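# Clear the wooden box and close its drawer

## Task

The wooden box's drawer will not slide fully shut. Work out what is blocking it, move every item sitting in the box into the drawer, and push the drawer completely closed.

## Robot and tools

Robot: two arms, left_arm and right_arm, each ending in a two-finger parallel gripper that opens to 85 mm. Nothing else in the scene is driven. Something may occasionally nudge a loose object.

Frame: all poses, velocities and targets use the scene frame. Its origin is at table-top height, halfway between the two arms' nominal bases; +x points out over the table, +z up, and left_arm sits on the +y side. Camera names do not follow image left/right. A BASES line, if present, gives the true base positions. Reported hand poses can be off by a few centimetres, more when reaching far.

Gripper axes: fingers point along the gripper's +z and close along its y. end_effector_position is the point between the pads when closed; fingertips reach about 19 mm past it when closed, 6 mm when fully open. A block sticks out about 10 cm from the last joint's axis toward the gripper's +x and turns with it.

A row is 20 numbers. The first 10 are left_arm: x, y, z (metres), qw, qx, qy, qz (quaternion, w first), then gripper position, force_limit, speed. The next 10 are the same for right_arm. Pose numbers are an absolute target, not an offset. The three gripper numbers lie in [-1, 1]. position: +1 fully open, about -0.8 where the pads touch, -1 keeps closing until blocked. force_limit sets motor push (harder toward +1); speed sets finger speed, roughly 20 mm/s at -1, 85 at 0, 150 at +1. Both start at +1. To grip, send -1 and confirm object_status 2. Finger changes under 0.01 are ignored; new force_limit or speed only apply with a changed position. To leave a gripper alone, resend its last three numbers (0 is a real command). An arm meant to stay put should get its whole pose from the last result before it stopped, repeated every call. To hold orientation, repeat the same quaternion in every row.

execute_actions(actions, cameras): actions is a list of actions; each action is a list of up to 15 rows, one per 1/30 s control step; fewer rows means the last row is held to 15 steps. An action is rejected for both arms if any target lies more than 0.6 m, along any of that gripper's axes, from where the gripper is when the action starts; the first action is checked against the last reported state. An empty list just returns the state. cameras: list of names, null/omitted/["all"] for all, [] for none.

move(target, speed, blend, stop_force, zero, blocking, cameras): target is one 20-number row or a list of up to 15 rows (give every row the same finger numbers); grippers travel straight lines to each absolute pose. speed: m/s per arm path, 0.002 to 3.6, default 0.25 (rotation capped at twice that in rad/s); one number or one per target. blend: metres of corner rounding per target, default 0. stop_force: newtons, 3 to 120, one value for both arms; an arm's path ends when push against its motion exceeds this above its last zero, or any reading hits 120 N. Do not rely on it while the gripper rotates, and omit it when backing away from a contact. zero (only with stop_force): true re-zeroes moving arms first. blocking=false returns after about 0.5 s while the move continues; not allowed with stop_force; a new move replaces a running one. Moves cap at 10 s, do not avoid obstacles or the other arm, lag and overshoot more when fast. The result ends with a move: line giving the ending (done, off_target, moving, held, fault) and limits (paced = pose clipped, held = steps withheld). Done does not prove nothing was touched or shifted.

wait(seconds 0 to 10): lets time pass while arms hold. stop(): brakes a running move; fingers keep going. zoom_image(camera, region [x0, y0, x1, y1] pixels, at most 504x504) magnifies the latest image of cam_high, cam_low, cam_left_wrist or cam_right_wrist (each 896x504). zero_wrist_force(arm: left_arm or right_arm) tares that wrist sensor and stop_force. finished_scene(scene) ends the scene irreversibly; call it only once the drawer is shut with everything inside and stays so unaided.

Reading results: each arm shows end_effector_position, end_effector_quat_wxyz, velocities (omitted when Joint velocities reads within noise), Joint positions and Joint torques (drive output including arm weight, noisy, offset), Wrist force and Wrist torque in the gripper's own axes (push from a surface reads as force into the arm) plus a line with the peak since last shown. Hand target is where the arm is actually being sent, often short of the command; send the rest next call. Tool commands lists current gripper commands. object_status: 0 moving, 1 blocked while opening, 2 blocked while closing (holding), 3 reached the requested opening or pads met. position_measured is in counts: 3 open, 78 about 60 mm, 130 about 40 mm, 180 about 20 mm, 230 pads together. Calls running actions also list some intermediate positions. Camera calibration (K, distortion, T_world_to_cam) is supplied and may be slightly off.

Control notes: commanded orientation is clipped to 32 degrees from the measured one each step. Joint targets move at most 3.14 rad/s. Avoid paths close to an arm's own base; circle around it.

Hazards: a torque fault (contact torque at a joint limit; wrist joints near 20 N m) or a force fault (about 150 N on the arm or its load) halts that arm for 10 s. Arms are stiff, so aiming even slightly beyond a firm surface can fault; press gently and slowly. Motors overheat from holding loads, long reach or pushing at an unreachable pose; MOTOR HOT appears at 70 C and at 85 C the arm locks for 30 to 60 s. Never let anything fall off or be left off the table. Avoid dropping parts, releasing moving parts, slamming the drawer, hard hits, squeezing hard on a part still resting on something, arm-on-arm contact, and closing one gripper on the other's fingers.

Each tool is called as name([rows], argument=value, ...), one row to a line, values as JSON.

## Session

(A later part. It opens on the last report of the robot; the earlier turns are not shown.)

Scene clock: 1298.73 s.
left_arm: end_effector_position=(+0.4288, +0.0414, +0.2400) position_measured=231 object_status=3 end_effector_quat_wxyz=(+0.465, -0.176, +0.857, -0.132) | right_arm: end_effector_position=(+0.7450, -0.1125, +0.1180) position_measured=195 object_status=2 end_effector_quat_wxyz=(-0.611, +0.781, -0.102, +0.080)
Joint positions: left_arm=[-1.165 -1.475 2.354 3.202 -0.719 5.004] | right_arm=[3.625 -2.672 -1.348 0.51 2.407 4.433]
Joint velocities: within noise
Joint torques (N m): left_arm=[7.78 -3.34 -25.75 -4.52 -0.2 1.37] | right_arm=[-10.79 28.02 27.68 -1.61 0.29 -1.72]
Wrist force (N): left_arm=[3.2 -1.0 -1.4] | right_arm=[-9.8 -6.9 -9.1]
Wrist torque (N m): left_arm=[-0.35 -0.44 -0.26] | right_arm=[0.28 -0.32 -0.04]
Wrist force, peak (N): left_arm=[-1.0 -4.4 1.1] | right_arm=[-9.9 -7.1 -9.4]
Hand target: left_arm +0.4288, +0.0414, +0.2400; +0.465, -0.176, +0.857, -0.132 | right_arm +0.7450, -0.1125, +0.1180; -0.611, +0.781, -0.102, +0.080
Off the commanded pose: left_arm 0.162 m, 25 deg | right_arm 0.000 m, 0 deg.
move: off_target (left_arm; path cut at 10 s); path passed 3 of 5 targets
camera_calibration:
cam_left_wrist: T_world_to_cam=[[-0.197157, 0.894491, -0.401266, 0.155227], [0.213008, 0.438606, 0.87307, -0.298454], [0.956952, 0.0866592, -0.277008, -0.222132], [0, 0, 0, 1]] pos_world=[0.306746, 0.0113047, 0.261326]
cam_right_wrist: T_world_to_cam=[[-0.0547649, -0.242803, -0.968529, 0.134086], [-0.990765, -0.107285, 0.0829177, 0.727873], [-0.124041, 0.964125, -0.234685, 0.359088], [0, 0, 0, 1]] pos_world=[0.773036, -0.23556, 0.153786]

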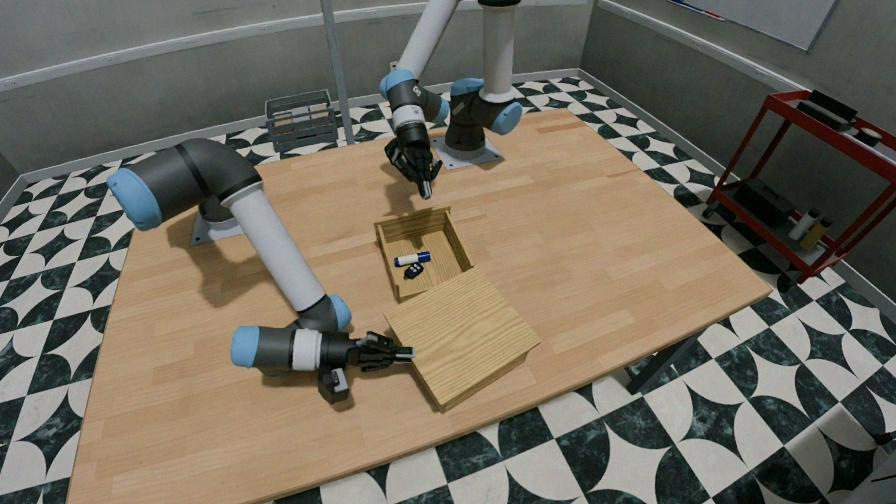

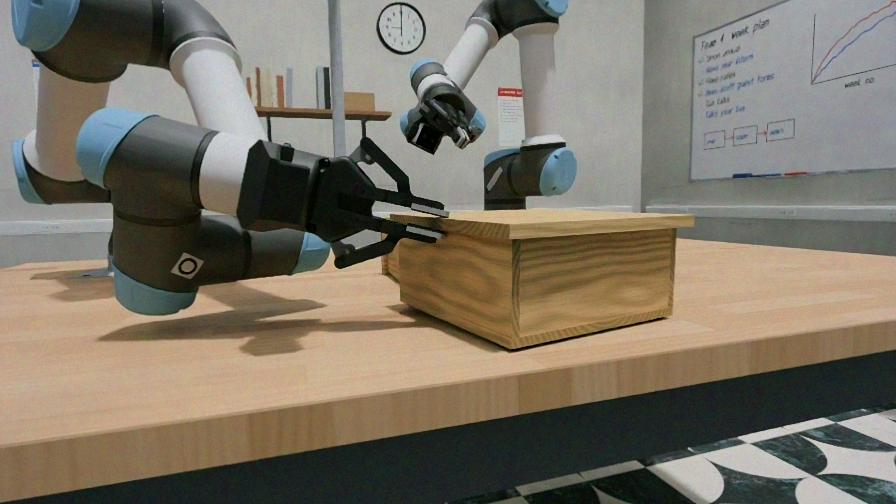

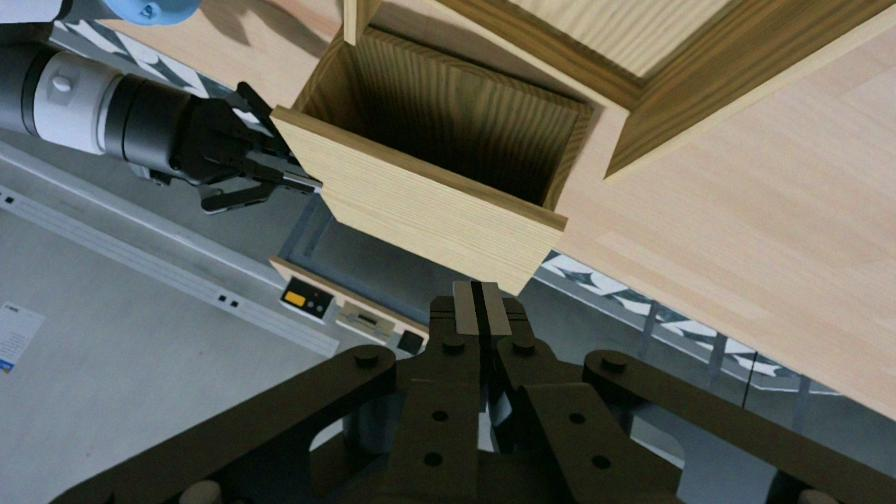

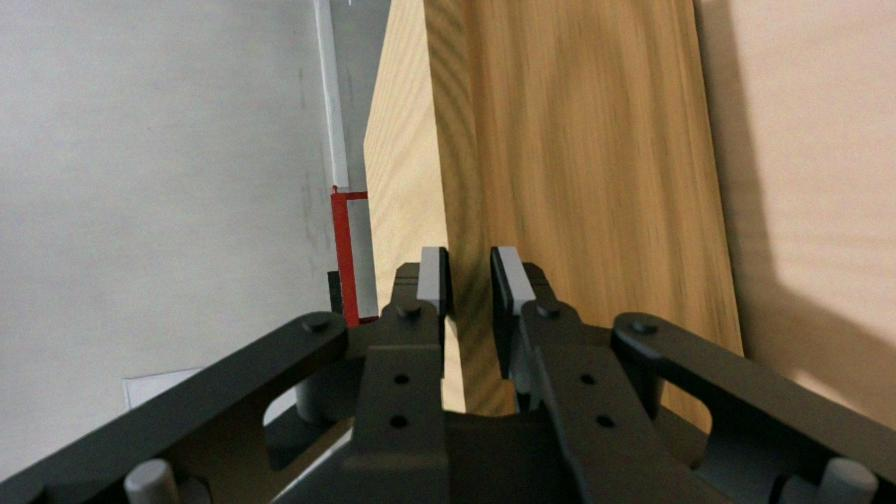

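Nice view already; continue.

move([
  [0.56,0.04,0.145,0.4772,0,0.8788,0,-1,-0.8,-0.5,0.745,-0.1125,0.1180,0.6103,-0.781,0.1024,-0.0801,-1,-0.3,-1],
], speed=0.15, cameras=["cam_left_wrist"])

zoom_image(camera="cam_left_wrist", region=[200, 0, 700, 280])

Scene clock: 1305.63 s.
left_arm: end_effector_position=(+0.5599, +0.0400, +0.1450) position_measured=231 object_status=3 end_effector_quat_wxyz=(+0.477, +0.000, +0.879, +0.000) | right_arm: end_effector_position=(+0.7450, -0.1125, +0.1180) position_measured=195 object_status=2 end_effector_quat_wxyz=(-0.611, +0.781, -0.102, +0.080)
Joint positions: left_arm=[-0.917 -1.02 2.08 2.902 -0.84 5.662] | right_arm=[3.625 -2.672 -1.348 0.51 2.407 4.433]
Joint velocities: within noise
Joint torques (N m): left_arm=[8.24 -16.14 -24.86 -5.78 -0.41 1.47] | right_arm=[-10.52 27.53 27.2 -1.57 0.16 -1.73]
Wrist force (N): left_arm=[4.0 -0.8 -1.4] | right_arm=[-9.6 -6.7 -9.3]
Wrist torque (N m): left_arm=[-0.26 -0.58 -0.15] | right_arm=[0.26 -0.32 -0.04]
Wrist force, peak (N): left_arm=[4.2 -0.8 -1.3] | right_arm=[-10.0 -7.1 -9.5]
Hand target: left_arm +0.5600, +0.0400, +0.1450; +0.477, +0.000, +0.879, +0.000 | right_arm +0.7450, -0.1125, +0.1180; -0.611, +0.781, -0.102, +0.080
Off the commanded pose: left_arm 0.000 m, 0 deg | right_arm 0.000 m, 0 deg.
move: done
camera_calibration:
cam_left_wrist: T_world_to_cam=[[-0.0189566, 0.999741, -0.0125982, -0.0160837], [0.25591, 0.0170324, 0.96655, -0.263657], [0.966515, 0.0150985, -0.256167, -0.379366], [0, 0, 0, 1]] pos_world=[0.43383, 0.0262981, 0.157454]
Images, in order (width x height): cam_left_wrist 896x504.

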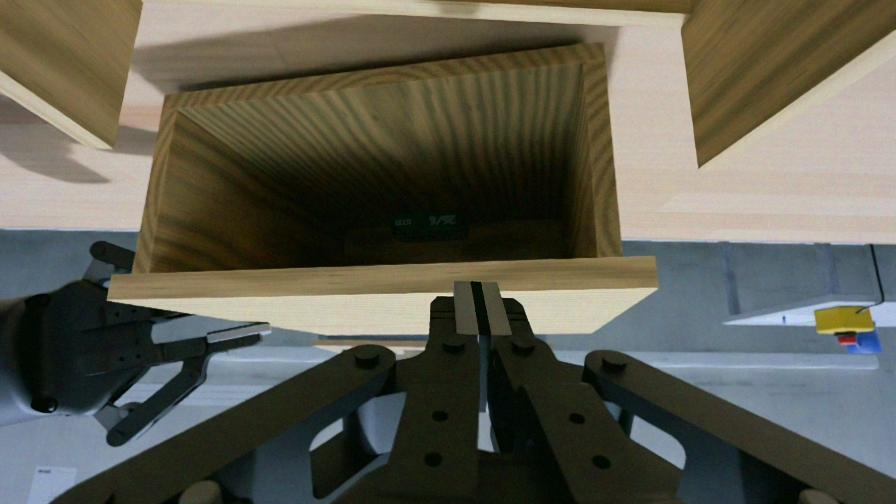

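Scaled by 1.008 from the camera's 896x504 image, which has a finer 1280x720 frame.

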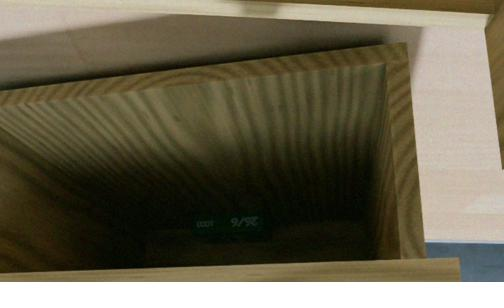

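zoom_image(camera="cam_left_wrist", region=[350, 190, 520, 265])

Scaled by 2.965 from the camera's 896x504 image, which has a finer 1280x720 frame.

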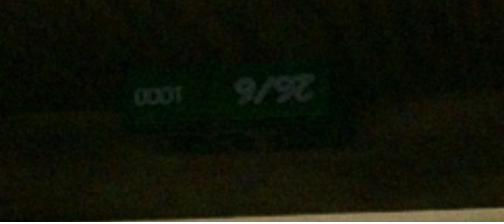

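move([
  [0.45,0.05,0.27,0,0.7071,0.7071,0,-0.2,-0.6,-0.5,0.745,-0.1125,0.1180,0.6103,-0.781,0.1024,-0.0801,-1,-0.3,-1],
  [0.36,0.05,0.25,0,0.7071,0.7071,0,-0.2,-0.6,-0.5,0.745,-0.1125,0.1180,0.6103,-0.781,0.1024,-0.0801,-1,-0.3,-1],
], speed=0.3)

Scene clock: 1430.93 s.
left_arm: end_effector_position=(+0.3594, +0.0496, +0.2500) position_measured=154 object_status=3 end_effector_quat_wxyz=(+0.038, +0.496, +0.854, +0.149) | right_arm: end_effector_position=(+0.7450, -0.1125, +0.1180) position_measured=195 object_status=2 end_effector_quat_wxyz=(-0.611, +0.781, -0.102, +0.080)
Joint positions: left_arm=[-1.038 -1.538 1.845 4.489 -1.272 6.282] | right_arm=[3.625 -2.672 -1.348 0.51 2.407 4.433]
Joint velocities: within noise
Joint torques (N m): left_arm=[-5.65 -40.73 -11.89 -5.39 2.41 1.24] | right_arm=[-10.45 27.3 25.42 -1.5 -0.09 -1.69]
Wrist force (N): left_arm=[0.7 -0.3 0.0] | right_arm=[-9.8 -7.1 -9.5]
Wrist torque (N m): left_arm=[-0.05 -0.06 0.06] | right_arm=[0.24 -0.33 -0.04]
Wrist force, peak (N): left_arm=[4.7 -1.5 -1.0] | right_arm=[-10.0 -7.1 -9.8]
Hand target: left_arm +0.3593, +0.0496, +0.2500; +0.038, +0.496, +0.854, +0.149 | right_arm +0.7450, -0.1125, +0.1180; -0.611, +0.781, -0.102, +0.080
Off the commanded pose: left_arm 0.001 m, 34 deg; orientation clipped | right_arm 0.000 m, 0 deg.
joint sent to its limit (left arm) — joint 6 (wrist 3), upper limit. The joint targets are off in orientation, not in position.
move: off_target (left_arm); limits=paced
camera_calibration:
cam_left_wrist: T_world_to_cam=[[0.824212, 0.478274, 0.303196, -0.384296], [0.426764, -0.876545, 0.222577, -0.144987], [0.372218, -0.0540574, -0.92657, 0.225893], [0, 0, 0, 1]] pos_world=[0.294536, 0.0689221, 0.358093]
cam_right_wrist: T_world_to_cam=[[-0.0547649, -0.242803, -0.968529, 0.134086], [-0.990765, -0.107285, 0.0829177, 0.727873], [-0.124041, 0.964125, -0.234685, 0.359088], [0, 0, 0, 1]] pos_world=[0.773036, -0.23556, 0.153786]

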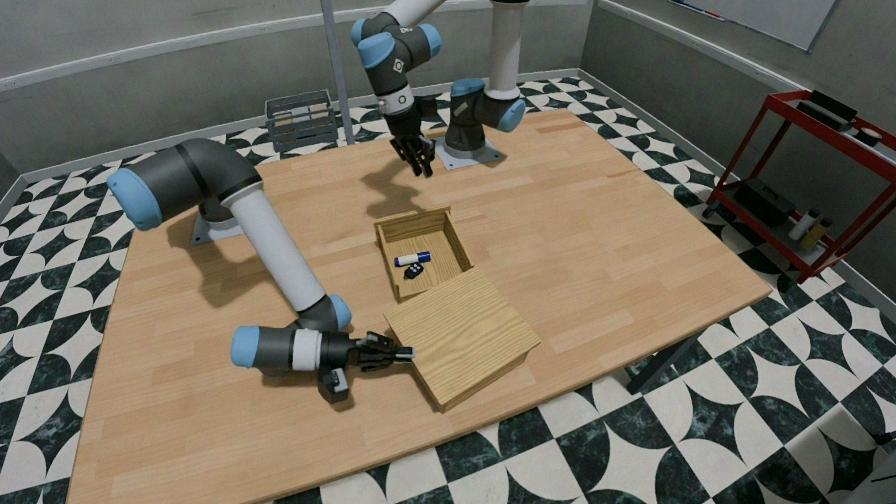

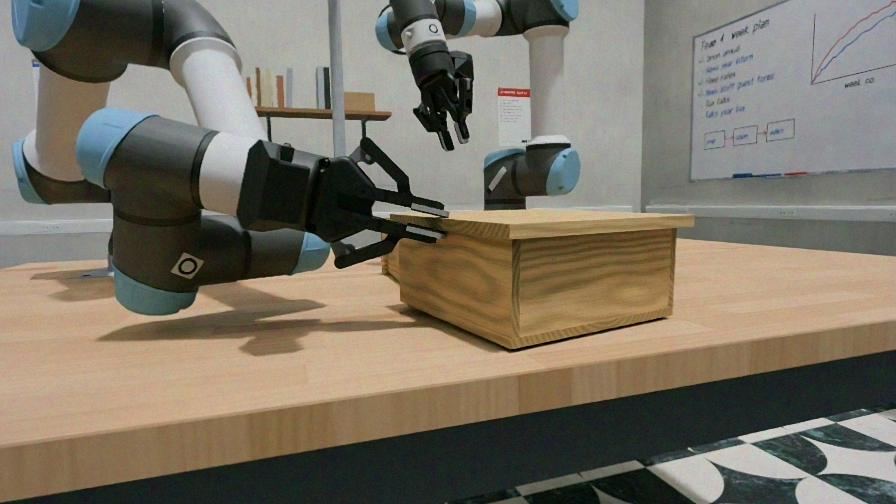

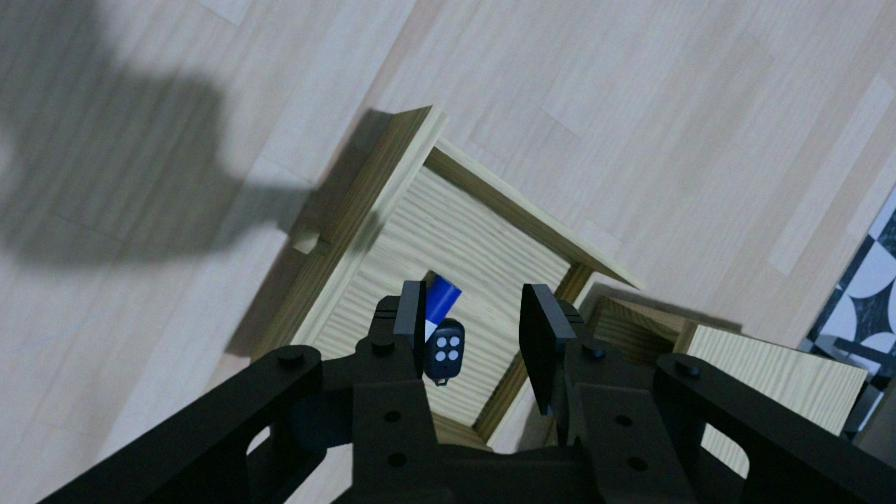

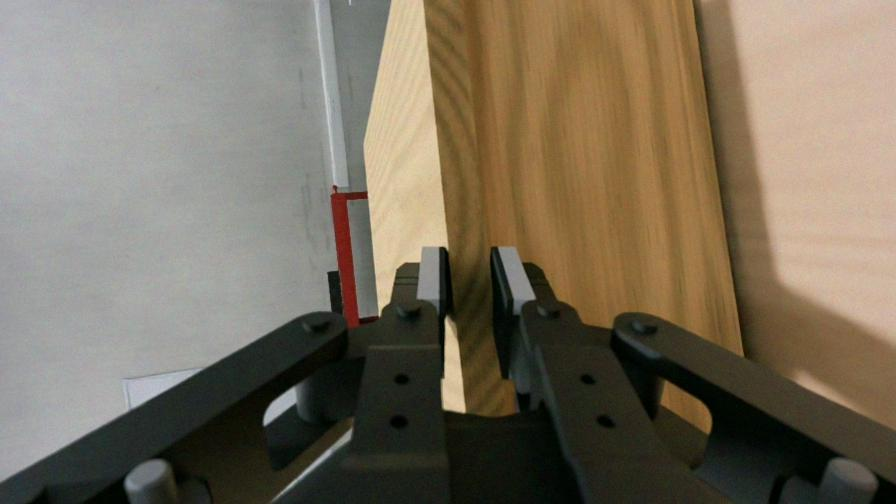

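move([
  [0.36,0.05,0.25,0,0,1,0,-0.2,-0.6,-0.5,0.745,-0.1125,0.1180,0.6103,-0.781,0.1024,-0.0801,-1,-0.3,-1],
  [0.35,0.01,0.20,0,-0.7071,0.7071,0,-0.2,-0.6,-0.5,0.745,-0.1125,0.1180,0.6103,-0.781,0.1024,-0.0801,-1,-0.3,-1],
], speed=0.35, cameras=["cam_left_wrist"])

Scene clock: 1450.90 s.
left_arm: end_effector_position=(+0.3500, +0.0100, +0.2000) position_measured=154 object_status=3 end_effector_quat_wxyz=(+0.000, +0.707, -0.707, +0.000) | right_arm: end_effector_position=(+0.7450, -0.1125, +0.1180) position_measured=195 object_status=2 end_effector_quat_wxyz=(-0.611, +0.781, -0.102, +0.080)
Joint positions: left_arm=[-0.944 -1.444 1.868 4.288 -1.571 3.766] | right_arm=[3.625 -2.672 -1.348 0.51 2.407 4.433]
Joint velocities: within noise
Joint torques (N m): left_arm=[-7.76 -8.84 -11.15 -5.78 1.34 -0.74] | right_arm=[-10.68 28.07 24.74 -1.38 -0.29 -1.65]
Wrist force (N): left_arm=[0.9 -0.1 0.2] | right_arm=[-9.9 -7.0 -9.7]
Wrist torque (N m): left_arm=[-0.04 -0.07 -0.01] | right_arm=[0.28 -0.32 -0.04]
Wrist force, peak (N): left_arm=[0.1 -2.9 -0.8] | right_arm=[-10.1 -7.1 -9.6]
Hand target: left_arm +0.3500, +0.0100, +0.2000; +0.000, +0.707, -0.707, +0.000 | right_arm +0.7450, -0.1125, +0.1180; -0.611, +0.781, -0.102, +0.080
Off the commanded pose: left_arm 0.000 m, 0 deg | right_arm 0.000 m, 0 deg.
move: done
camera_calibration:
cam_left_wrist: T_world_to_cam=[[-0.999754, -0.0202579, 0.0090382, 0.359713], [-0.0164318, 0.95002, 0.311757, -0.045602], [-0.014902, 0.311532, -0.950119, 0.317412], [0, 0, 0, 1]] pos_world=[0.363605, -0.0482742, 0.312545]
Images, in order (width x height): cam_left_wrist 896x504.

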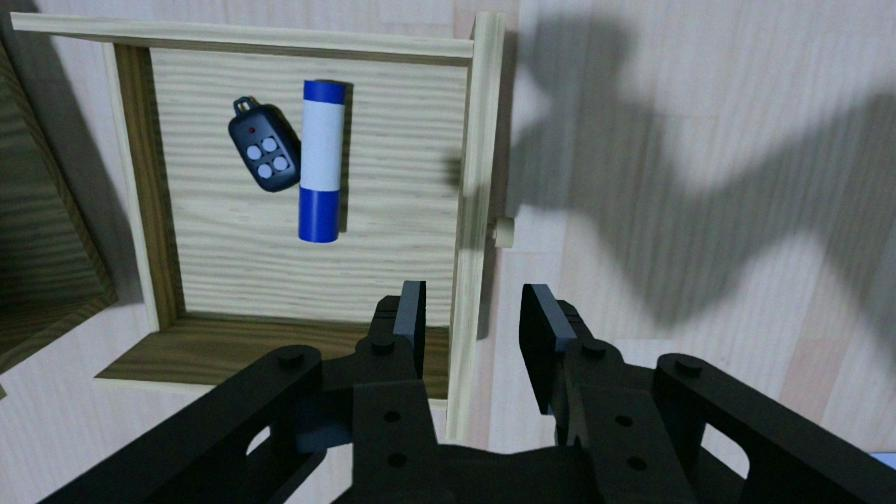

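move([
  [0.350,0.01,0.125,0,-0.682,0.7314,0,-0.2,-0.6,-1,0.745,-0.1125,0.1180,0.6103,-0.781,0.1024,-0.0801,-1,-0.3,-1],
], speed=0.12, cameras=["cam_left_wrist"])

move([
  [0.350,0.01,0.094,0,-0.682,0.7314,0,-0.2,-0.6,-1,0.745,-0.1125,0.1180,0.6103,-0.781,0.1024,-0.0801,-1,-0.3,-1],
], speed=0.03, stop_force=4, cameras=["cam_left_wrist"])

Scene clock: 1466.13 s.
left_arm: end_effector_position=(+0.3500, +0.0100, +0.1251) position_measured=154 object_status=3 end_effector_quat_wxyz=(+0.000, +0.682, -0.731, +0.000) | right_arm: end_effector_position=(+0.7450, -0.1125, +0.1180) position_measured=195 object_status=2 end_effector_quat_wxyz=(-0.611, +0.781, -0.102, +0.080)
Joint positions: left_arm=[-0.944 -1.35 1.975 4.087 -1.571 3.835] | right_arm=[3.625 -2.672 -1.348 0.51 2.407 4.433]
Joint velocities: within noise
Joint torques (N m): left_arm=[5.68 -9.1 -10.26 -5.51 -1.17 1.37] | right_arm=[-10.44 27.85 24.41 -1.49 -0.48 -1.59]
Wrist force (N): left_arm=[1.3 -0.2 -0.4] | right_arm=[-9.9 -7.1 -9.7]
Wrist torque (N m): left_arm=[-0.04 -0.13 -0.01] | right_arm=[0.27 -0.32 -0.05]
Wrist force, peak (N): left_arm=[1.0 0.1 -1.1] | right_arm=[-10.1 -7.3 -9.6]
Hand target: left_arm +0.3500, +0.0100, +0.1250; +0.000, +0.682, -0.731, +0.000 | right_arm +0.7450, -0.1125, +0.1180; -0.611, +0.781, -0.102, +0.080
Off the commanded pose: left_arm 0.000 m, 0 deg | right_arm 0.000 m, 0 deg.
move: done
camera_calibration:
cam_left_wrist: T_world_to_cam=[[-0.998755, 0.049081, 0.00896256, 0.359361], [0.0494268, 0.948845, 0.311848, -0.0452552], [0.00680176, 0.311903, -0.95009, 0.238666], [0, 0, 0, 1]] pos_world=[0.359527, -0.0491382, 0.237646]
Images, in order (width x height): cam_left_wrist 896x504.

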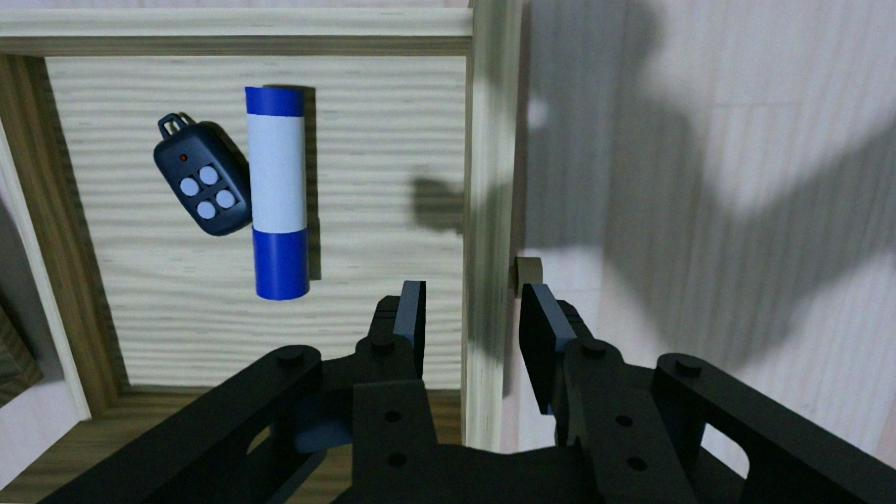

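Scene clock: 1468.27 s.
left_arm: end_effector_position=(+0.3500, +0.0100, +0.0940) position_measured=154 object_status=3 end_effector_quat_wxyz=(+0.000, +0.682, -0.731, +0.000) | right_arm: end_effector_position=(+0.7450, -0.1125, +0.1180) position_measured=195 object_status=2 end_effector_quat_wxyz=(-0.611, +0.781, -0.102, +0.080)
Joint positions: left_arm=[-0.944 -1.3 2.01 4.003 -1.571 3.835] | right_arm=[3.625 -2.672 -1.348 0.51 2.407 4.433]
Joint velocities: within noise
Joint torques (N m): left_arm=[5.76 -11.66 -10.61 -5.51 -0.74 1.33] | right_arm=[-10.34 27.69 23.4 -1.35 -0.6 -1.61]
Wrist force (N): left_arm=[1.0 -0.2 0.0] | right_arm=[-9.9 -6.9 -9.5]
Wrist torque (N m): left_arm=[-0.06 -0.09 -0.02] | right_arm=[0.27 -0.32 -0.05]
Wrist force, peak (N): left_arm=[1.4 0.0 -0.3] | right_arm=[-9.9 -7.3 -9.7]
Hand target: left_arm +0.3500, +0.0100, +0.0940; +0.000, +0.682, -0.731, +0.000 | right_arm +0.7450, -0.1125, +0.1180; -0.611, +0.781, -0.102, +0.080
Off the commanded pose: left_arm 0.000 m, 0 deg | right_arm 0.000 m, 0 deg.
move: done
camera_calibration:
cam_left_wrist: T_world_to_cam=[[-0.99875, 0.0491768, 0.00898933, 0.359638], [0.0495268, 0.94887, 0.311757, -0.035572], [0.00680152, 0.311812, -0.950119, 0.209119], [0, 0, 0, 1]] pos_world=[0.359528, -0.0491386, 0.206545]
Images, in order (width x height): cam_left_wrist 896x504.

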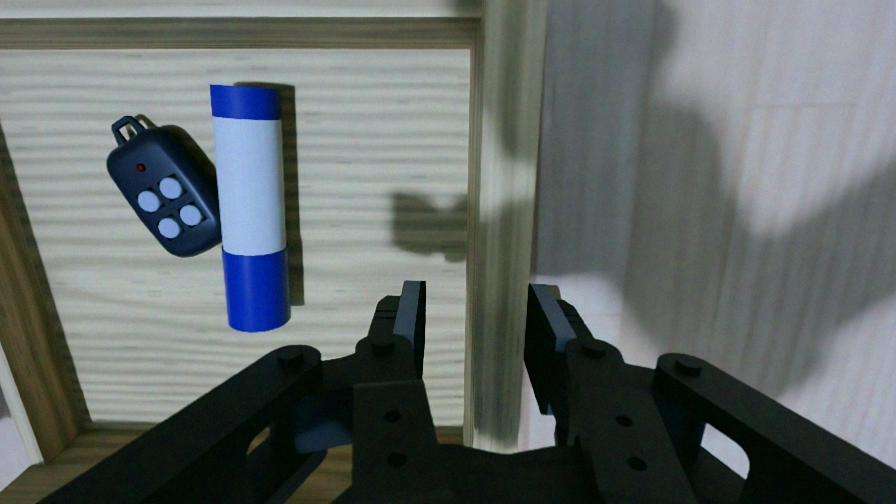

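move([
  [0.344,0.01,0.094,0,-0.682,0.7314,0,-0.2,-0.5,-1,0.745,-0.1125,0.1180,0.6103,-0.781,0.1024,-0.0801,-1,-0.3,-1],
], speed=0.03, cameras=[])

move([
  [0.344,0.01,0.094,0,-0.682,0.7314,0,-1,-0.5,-1,0.745,-0.1125,0.1180,0.6103,-0.781,0.1024,-0.0801,-1,-0.3,-1],
], speed=0.03, cameras=[])

wait(seconds=0.7, cameras=["cam_left_wrist","cam_high"])

Scene clock: 1483.10 s.
left_arm: end_effector_position=(+0.3442, +0.0100, +0.0940) position_measured=154 object_status=3 end_effector_quat_wxyz=(+0.000, +0.682, -0.731, +0.000) | right_arm: end_effector_position=(+0.7450, -0.1125, +0.1180) position_measured=195 object_status=2 end_effector_quat_wxyz=(-0.611, +0.781, -0.102, +0.080)
Joint positions: left_arm=[-0.954 -1.309 2.022 4 -1.571 3.826] | right_arm=[3.625 -2.672 -1.348 0.51 2.407 4.433]
Joint velocities: within noise
Joint torques (N m): left_arm=[-8.91 -45.49 -9.11 -6.02 -0.58 -0.53] | right_arm=[-9.49 27.88 23.49 -1.35 -0.65 -1.64]
Wrist force (N): left_arm=[0.9 -0.2 -0.1] | right_arm=[-9.7 -7.0 -9.5]
Wrist torque (N m): left_arm=[-0.06 -0.10 -0.02] | right_arm=[0.24 -0.34 -0.04]
Wrist force, peak (N): left_arm=[1.0 -0.5 -0.3] | right_arm=[-10.2 -7.2 -9.7]
Hand target: left_arm +0.3440, +0.0100, +0.0940; +0.000, +0.682, -0.731, +0.000 | right_arm +0.7450, -0.1125, +0.1180; -0.611, +0.781, -0.102, +0.080
Off the commanded pose: left_arm 0.000 m, 0 deg | right_arm 0.000 m, 0 deg.
move: done
No camera images: "cameras" was empty.

Scene clock: 1484.30 s.
left_arm: end_effector_position=(+0.3440, +0.0100, +0.0940) position_measured=201 object_status=2 end_effector_quat_wxyz=(+0.000, +0.682, -0.731, +0.000) | right_arm: end_effector_position=(+0.7450, -0.1125, +0.1180) position_measured=195 object_status=2 end_effector_quat_wxyz=(-0.611, +0.781, -0.102, +0.080)
Joint positions: left_arm=[-0.954 -1.31 2.023 3.999 -1.571 3.826] | right_arm=[3.625 -2.672 -1.348 0.51 2.407 4.433]
Joint velocities: within noise
Joint torques (N m): left_arm=[-5.2 -46.04 -9.65 -5.06 -0.22 -0.55] | right_arm=[-10.33 27.52 23.17 -1.44 -0.67 -1.47]
Wrist force (N): left_arm=[1.3 -0.2 -0.2] | right_arm=[-9.7 -6.7 -9.5]
Wrist torque (N m): left_arm=[-0.29 -0.19 -0.01] | right_arm=[0.29 -0.33 -0.04]
Wrist force, peak (N): left_arm=[0.8 -1.3 -0.2] | right_arm=[-10.1 -7.2 -9.7]
Hand target: left_arm +0.3440, +0.0100, +0.0940; +0.000, +0.682, -0.731, +0.000 | right_arm +0.7450, -0.1125, +0.1180; -0.611, +0.781, -0.102, +0.080
Off the commanded pose: left_arm 0.000 m, 0 deg | right_arm 0.000 m, 0 deg.
move: done
No camera images: "cameras" was empty.

Scene clock: 1485.00 s.
left_arm: end_effector_position=(+0.3440, +0.0100, +0.0940) position_measured=201 object_status=2 end_effector_quat_wxyz=(+0.000, +0.682, -0.731, +0.000) | right_arm: end_effector_position=(+0.7450, -0.1125, +0.1180) position_measured=195 object_status=2 end_effector_quat_wxyz=(-0.611, +0.781, -0.102, +0.080)
Joint positions: left_arm=[-0.954 -1.31 2.023 3.999 -1.571 3.826] | right_arm=[3.625 -2.672 -1.348 0.51 2.407 4.433]
Joint velocities: within noise
Joint torques (N m): left_arm=[-4.17 -44 -10.97 -4.25 -0.02 -0.81] | right_arm=[-9.79 28.32 23.31 -1.24 -0.73 -1.5]
Wrist force (N): left_arm=[1.2 -0.2 -0.6] | right_arm=[-9.7 -6.5 -9.5]
Wrist torque (N m): left_arm=[-0.29 -0.17 -0.01] | right_arm=[0.30 -0.33 -0.04]
Wrist force, peak (N): left_arm=[1.5 -0.1 -0.8] | right_arm=[-10.1 -7.0 -9.6]
Hand target: left_arm +0.3440, +0.0100, +0.0940; +0.000, +0.682, -0.731, +0.000 | right_arm +0.7450, -0.1125, +0.1180; -0.611, +0.781, -0.102, +0.080
Tool commands: left_gripper/position=-1.0 left_gripper/force_limit=-0.5 left_gripper/speed=-1.0 right_gripper/position=-1.0 right_gripper/force_limit=-0.3 right_gripper/speed=-1.0
Off the commanded pose: left_arm 0.000 m, 0 deg | right_arm 0.000 m, 0 deg.
wait: 0.70 s; at rest by 0.17 s
camera_calibration:
cam_left_wrist: T_world_to_cam=[[-0.99875, 0.0491768, 0.00898933, 0.353645], [0.0495268, 0.94887, 0.311757, -0.0352748], [0.00680152, 0.311812, -0.950119, 0.20916], [0, 0, 0, 1]] pos_world=[0.353528, -0.0491386, 0.206545]
Images, in order (width x height): cam_high 896x504, cam_left_wrist 896x504.

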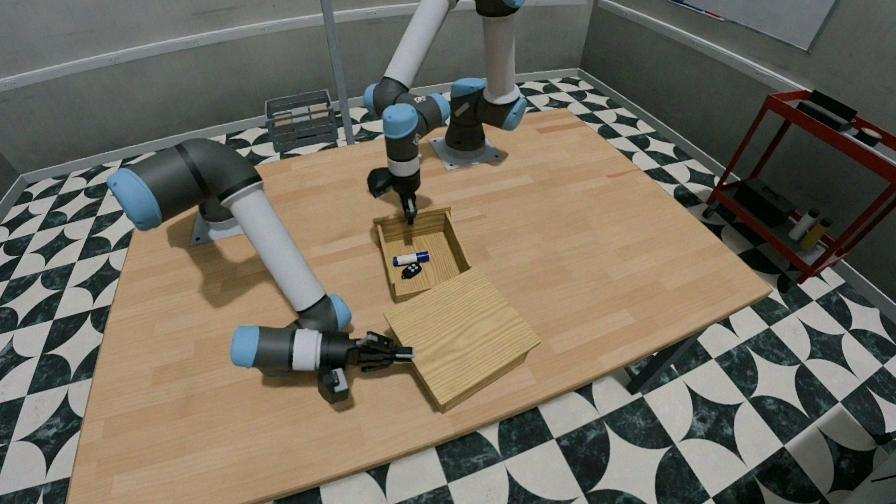

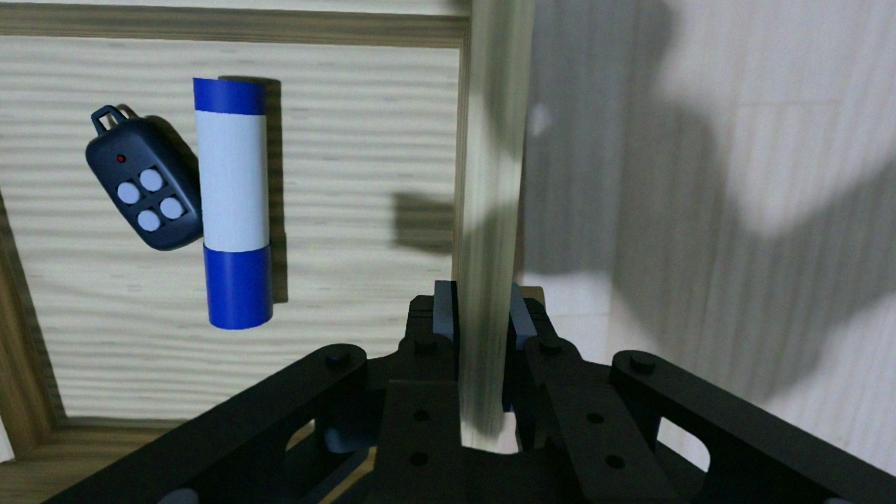

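move([
  [0.344,0.07,0.094,0,-0.682,0.7314,0,-1,-0.5,-1,0.745,-0.1125,0.1180,0.6103,-0.781,0.1024,-0.0801,-1,-0.3,-1],
], speed=0.04, cameras=["cam_high"])

Scene clock: 1494.17 s.
left_arm: end_effector_position=(+0.3440, +0.0697, +0.0940) position_measured=201 object_status=2 end_effector_quat_wxyz=(+0.000, +0.682, -0.731, +0.000) | right_arm: end_effector_position=(+0.7450, -0.1125, +0.1180) position_measured=195 object_status=2 end_effector_quat_wxyz=(-0.611, +0.781, -0.102, +0.080)
Joint positions: left_arm=[-0.88 -1.385 2.123 3.975 -1.571 3.9] | right_arm=[3.625 -2.672 -1.348 0.51 2.407 4.433]
Joint velocities: within noise
Joint torques (N m): left_arm=[8.73 -46.25 -10.88 -6.14 0.37 1.45] | right_arm=[-10.6 28.22 22.64 -1.38 -0.87 -1.54]
Wrist force (N): left_arm=[0.8 -0.4 3.4] | right_arm=[-9.6 -6.8 -9.5]
Wrist torque (N m): left_arm=[-0.33 -0.04 -0.05] | right_arm=[0.26 -0.35 -0.05]
Wrist force, peak (N): left_arm=[0.8 -0.5 3.5] | right_arm=[-10.2 -7.1 -9.9]
Hand target: left_arm +0.3440, +0.0700, +0.0940; +0.000, +0.682, -0.731, +0.000 | right_arm +0.7450, -0.1125, +0.1180; -0.611, +0.781, -0.102, +0.080
Off the commanded pose: left_arm 0.000 m, 0 deg | right_arm 0.000 m, 0 deg.
move: done
Images, in order (width x height): cam_high 896x504.

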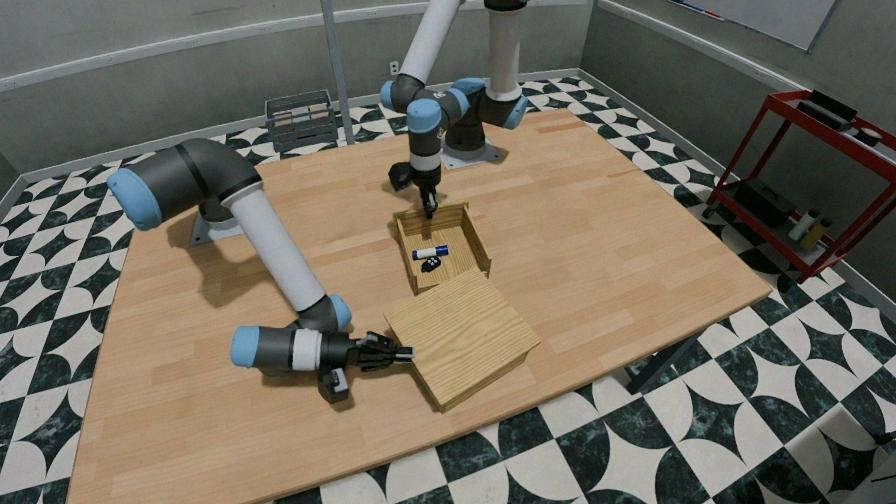

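move([
  [0.345,0.33,0.094,0,-0.682,0.7314,0,-1,-0.5,-1,0.745,-0.1125,0.1180,0.6103,-0.781,0.1024,-0.0801,-1,-0.3,-1],
], speed=0.07, cameras=["cam_high"])

Scene clock: 1502.80 s.
left_arm: end_effector_position=(+0.3450, +0.3299, +0.0940) position_measured=201 object_status=2 end_effector_quat_wxyz=(+0.000, +0.682, -0.731, +0.000) | right_arm: end_effector_position=(+0.7450, -0.1125, +0.1180) position_measured=195 object_status=2 end_effector_quat_wxyz=(-0.611, +0.781, -0.102, +0.080)
Joint positions: left_arm=[-0.377 -1.581 2.343 3.95 -1.571 4.402] | right_arm=[3.625 -2.672 -1.348 0.51 2.407 4.433]
Joint velocities: within noise
Joint torques (N m): left_arm=[4.54 -33.74 -16.68 -0.88 -1.14 1.87] | right_arm=[-10.06 27.9 21.4 -1.09 -1.03 -1.54]
Wrist force (N): left_arm=[1.3 -0.2 2.2] | right_arm=[-9.9 -7.2 -9.6]
Wrist torque (N m): left_arm=[-0.31 -0.13 -0.08] | right_arm=[0.25 -0.33 -0.04]
Wrist force, peak (N): left_arm=[1.2 0.1 3.8] | right_arm=[-10.3 -7.1 -9.7]
Hand target: left_arm +0.3450, +0.3300, +0.0940; +0.000, +0.682, -0.731, +0.000 | right_arm +0.7450, -0.1125, +0.1180; -0.611, +0.781, -0.102, +0.080
Off the commanded pose: left_arm 0.000 m, 0 deg | right_arm 0.000 m, 0 deg.
move: done
Images, in order (width x height): cam_high 896x504.

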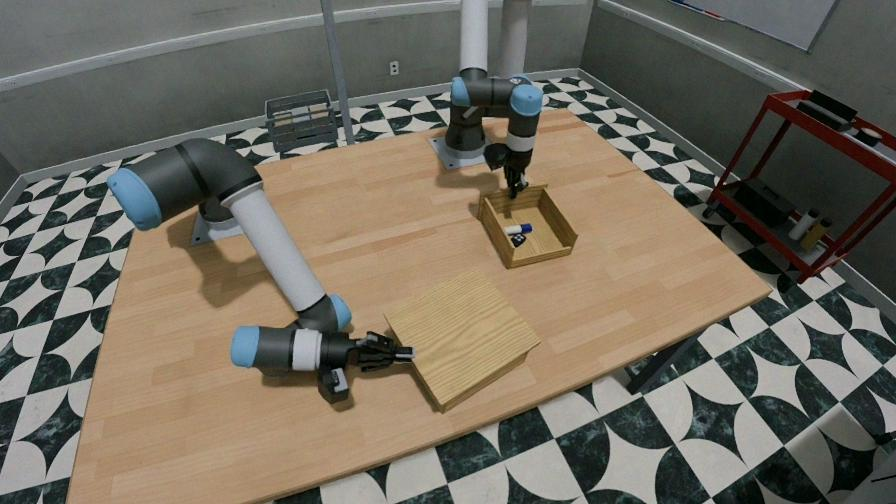

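move([
  [0.345,0.33,0.094,0,-0.682,0.7314,0,0.2,-0.5,-0.8,0.6455,-0.1116,0.1180,0.5973,-0.7644,0.1901,-0.1487,-1,-0.3,-1],
  [0.345,0.33,0.25,0,-0.682,0.7314,0,0.2,-0.5,-0.8,0.6455,-0.1116,0.1180,0.5973,-0.7644,0.1901,-0.1487,-1,-0.3,-1],
], speed=[0.04,0.15])

zoom_image(camera="cam_high", region=[350, 160, 600, 410])

Scene clock: 1520.77 s.
left_arm: end_effector_position=(+0.3450, +0.3300, +0.2499) position_measured=104 object_status=3 end_effector_quat_wxyz=(+0.000, +0.682, -0.731, +0.000) | right_arm: end_effector_position=(+0.6455, -0.1116, +0.1180) position_measured=195 object_status=2 end_effector_quat_wxyz=(-0.598, +0.765, -0.190, +0.149)
Joint positions: left_arm=[-0.377 -1.806 2.072 4.446 -1.571 4.402] | right_arm=[3.783 -2.515 -1.802 0.901 2.041 4.585]
Joint velocities: within noise
Joint torques (N m): left_arm=[-5.15 -28.41 -32.17 -0.84 1.24 -0.85] | right_arm=[10.09 70.41 2.3 5.52 -1.97 1.77]
Wrist force (N): left_arm=[1.0 -0.4 0.1] | right_arm=[0.1 1.2 2.1]
Wrist torque (N m): left_arm=[-0.09 -0.09 -0.08] | right_arm=[0.19 0.34 0.16]
Wrist force, peak (N): left_arm=[1.6 -0.4 2.6] | right_arm=[-12.0 -9.5 -9.3]
Hand target: left_arm +0.3450, +0.3300, +0.2500; +0.000, +0.682, -0.731, +0.000 | right_arm +0.6455, -0.1116, +0.1180; -0.598, +0.765, -0.190, +0.149
Off the commanded pose: left_arm 0.000 m, 0 deg | right_arm 0.000 m, 0 deg.
move: done
camera_calibration:
cam_left_wrist: T_world_to_cam=[[-0.998749, 0.0492083, 0.00889453, 0.337532], [0.0495271, 0.948869, 0.311762, -0.387567], [0.00690152, 0.311812, -0.950119, 0.257462], [0, 0, 0, 1]] pos_world=[0.354528, 0.270861, 0.362445]
cam_right_wrist: T_world_to_cam=[[-0.107867, -0.224354, -0.968519, 0.165192], [-0.989512, 0.118371, 0.0827852, 0.653798], [0.0960712, 0.967292, -0.234769, 0.20411], [0, 0, 0, 1]] pos_world=[0.645151, -0.237763, 0.153785]

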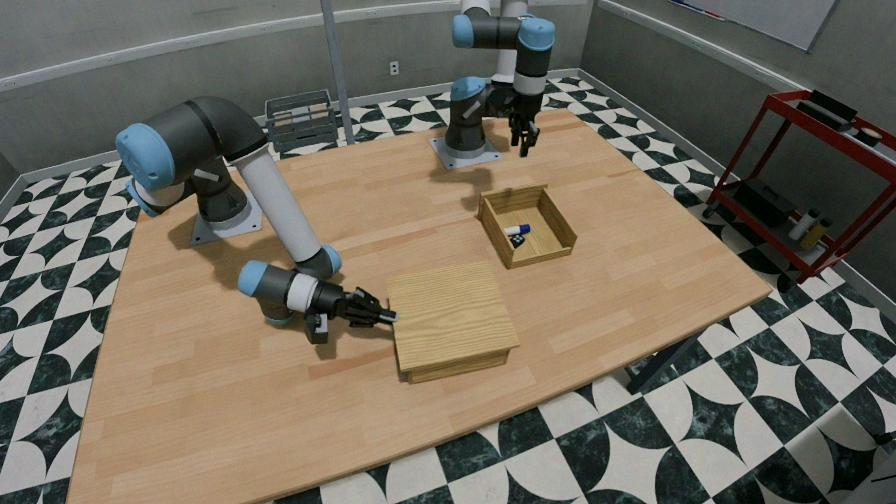

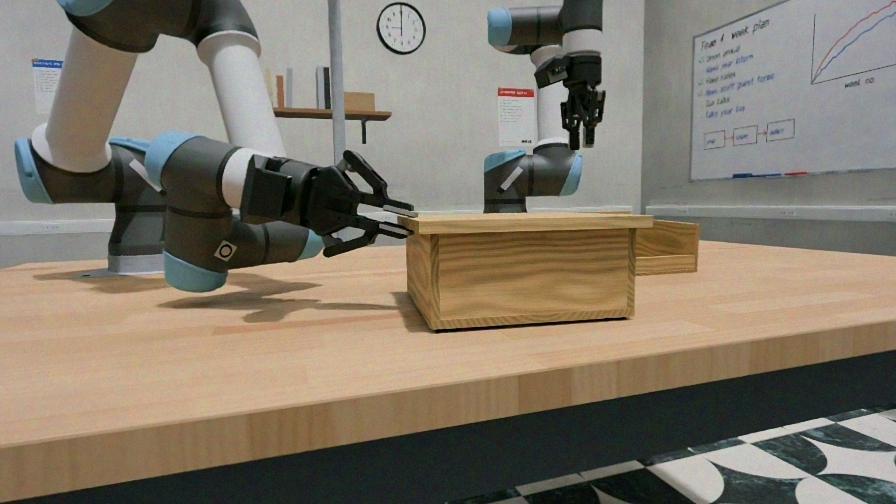

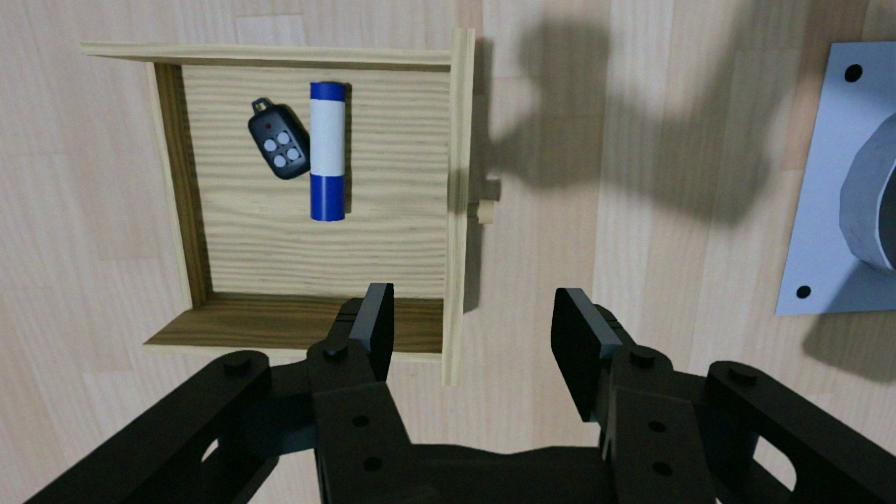

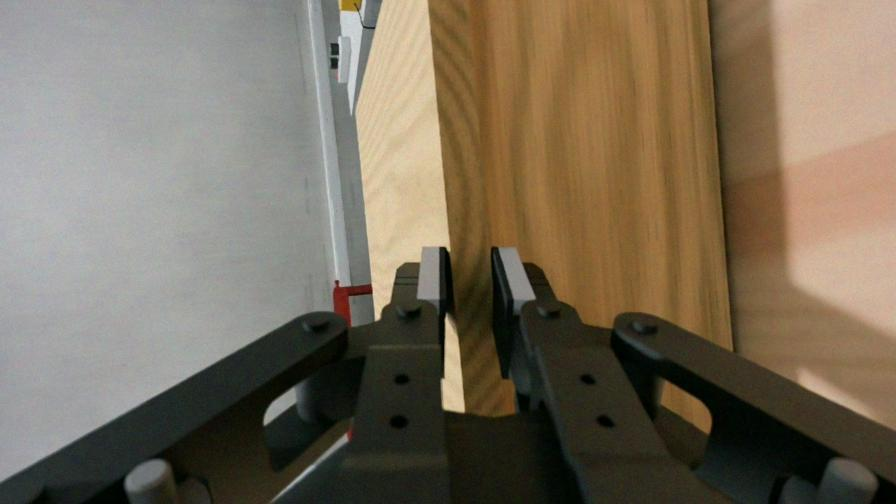

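Scaled by 2.016 from the camera's 896x504 image, which has a finer 1280x720 frame.

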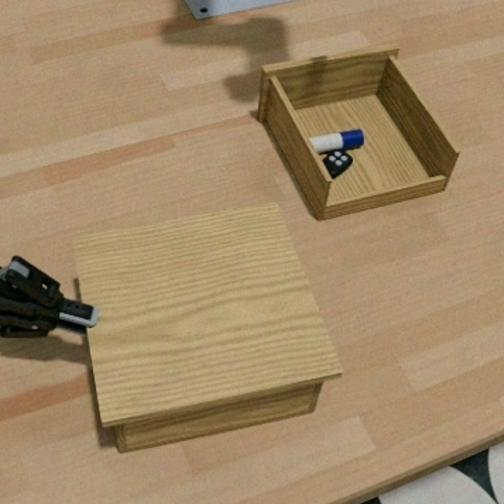

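move([
  [0.30,0.50,0.32,0,-0.682,0.7314,0,0.2,-0.5,-0.8,0.550,-0.061,0.118,0.5056,-0.6471,0.4491,-0.3511,-1,-0.3,-1],
], speed=0.06, cameras=["cam_high","cam_right_wrist"])

Scene clock: 1581.63 s.
left_arm: end_effector_position=(+0.3000, +0.4999, +0.3200) position_measured=104 object_status=3 end_effector_quat_wxyz=(+0.000, +0.682, -0.731, +0.000) | right_arm: end_effector_position=(+0.5500, -0.0610, +0.1180) position_measured=195 object_status=2 end_effector_quat_wxyz=(-0.506, +0.647, -0.449, +0.351)
Joint positions: left_arm=[0.058 -1.873 1.939 4.647 -1.571 4.837] | right_arm=[4.367 -2.449 -2.031 0.987 0.778 4.968]
Joint velocities: within noise
Joint torques (N m): left_arm=[9.66 4.86 -34.32 -0.5 -0.92 1.67] | right_arm=[9.25 64.52 20.14 0.34 -4.26 1.65]
Wrist force (N): left_arm=[1.0 -0.1 0.0] | right_arm=[-2.2 2.1 2.0]
Wrist torque (N m): left_arm=[0.01 -0.06 -0.02] | right_arm=[0.04 -0.09 0.01]
Wrist force, peak (N): left_arm=[1.4 -0.6 0.2] | right_arm=[-2.3 2.2 2.9]
Hand target: left_arm +0.3000, +0.5000, +0.3200; +0.000, +0.682, -0.731, +0.000 | right_arm +0.5500, -0.0610, +0.1180; -0.506, +0.647, -0.449, +0.351
Off the commanded pose: left_arm 0.000 m, 0 deg | right_arm 0.000 m, 0 deg.
move: done
camera_calibration:
cam_right_wrist: T_world_to_cam=[[-0.229454, -0.0962676, -0.968547, 0.240945], [-0.661766, 0.745134, 0.0827139, 0.411299], [0.713735, 0.65993, -0.23468, -0.194143], [0, 0, 0, 1]] pos_world=[0.466037, -0.155157, 0.153785]
Images, in order (width x height): cam_high 896x504, cam_right_wrist 896x504.

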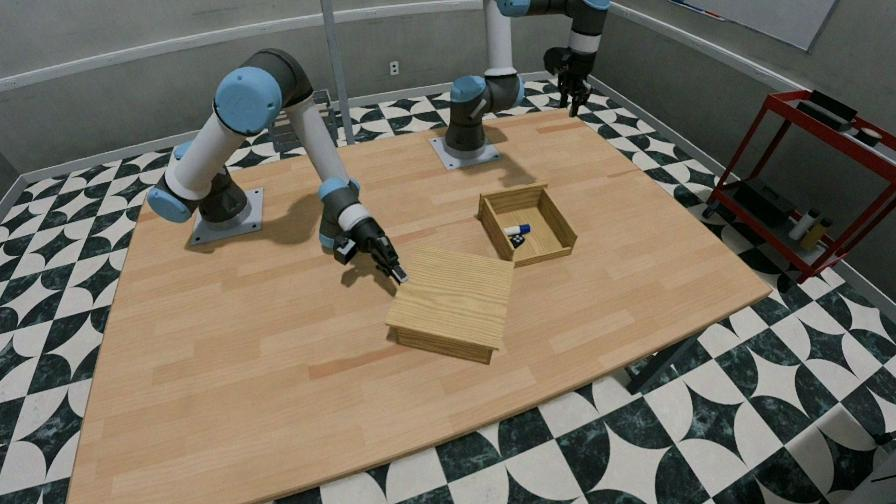

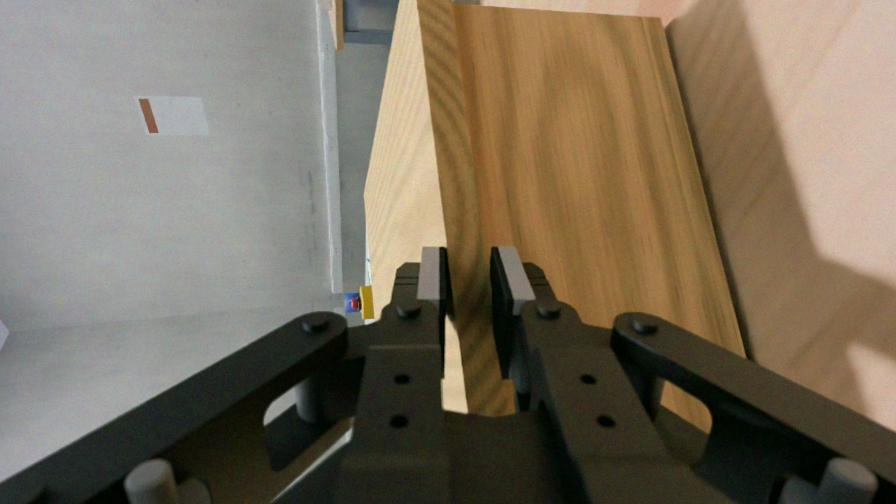

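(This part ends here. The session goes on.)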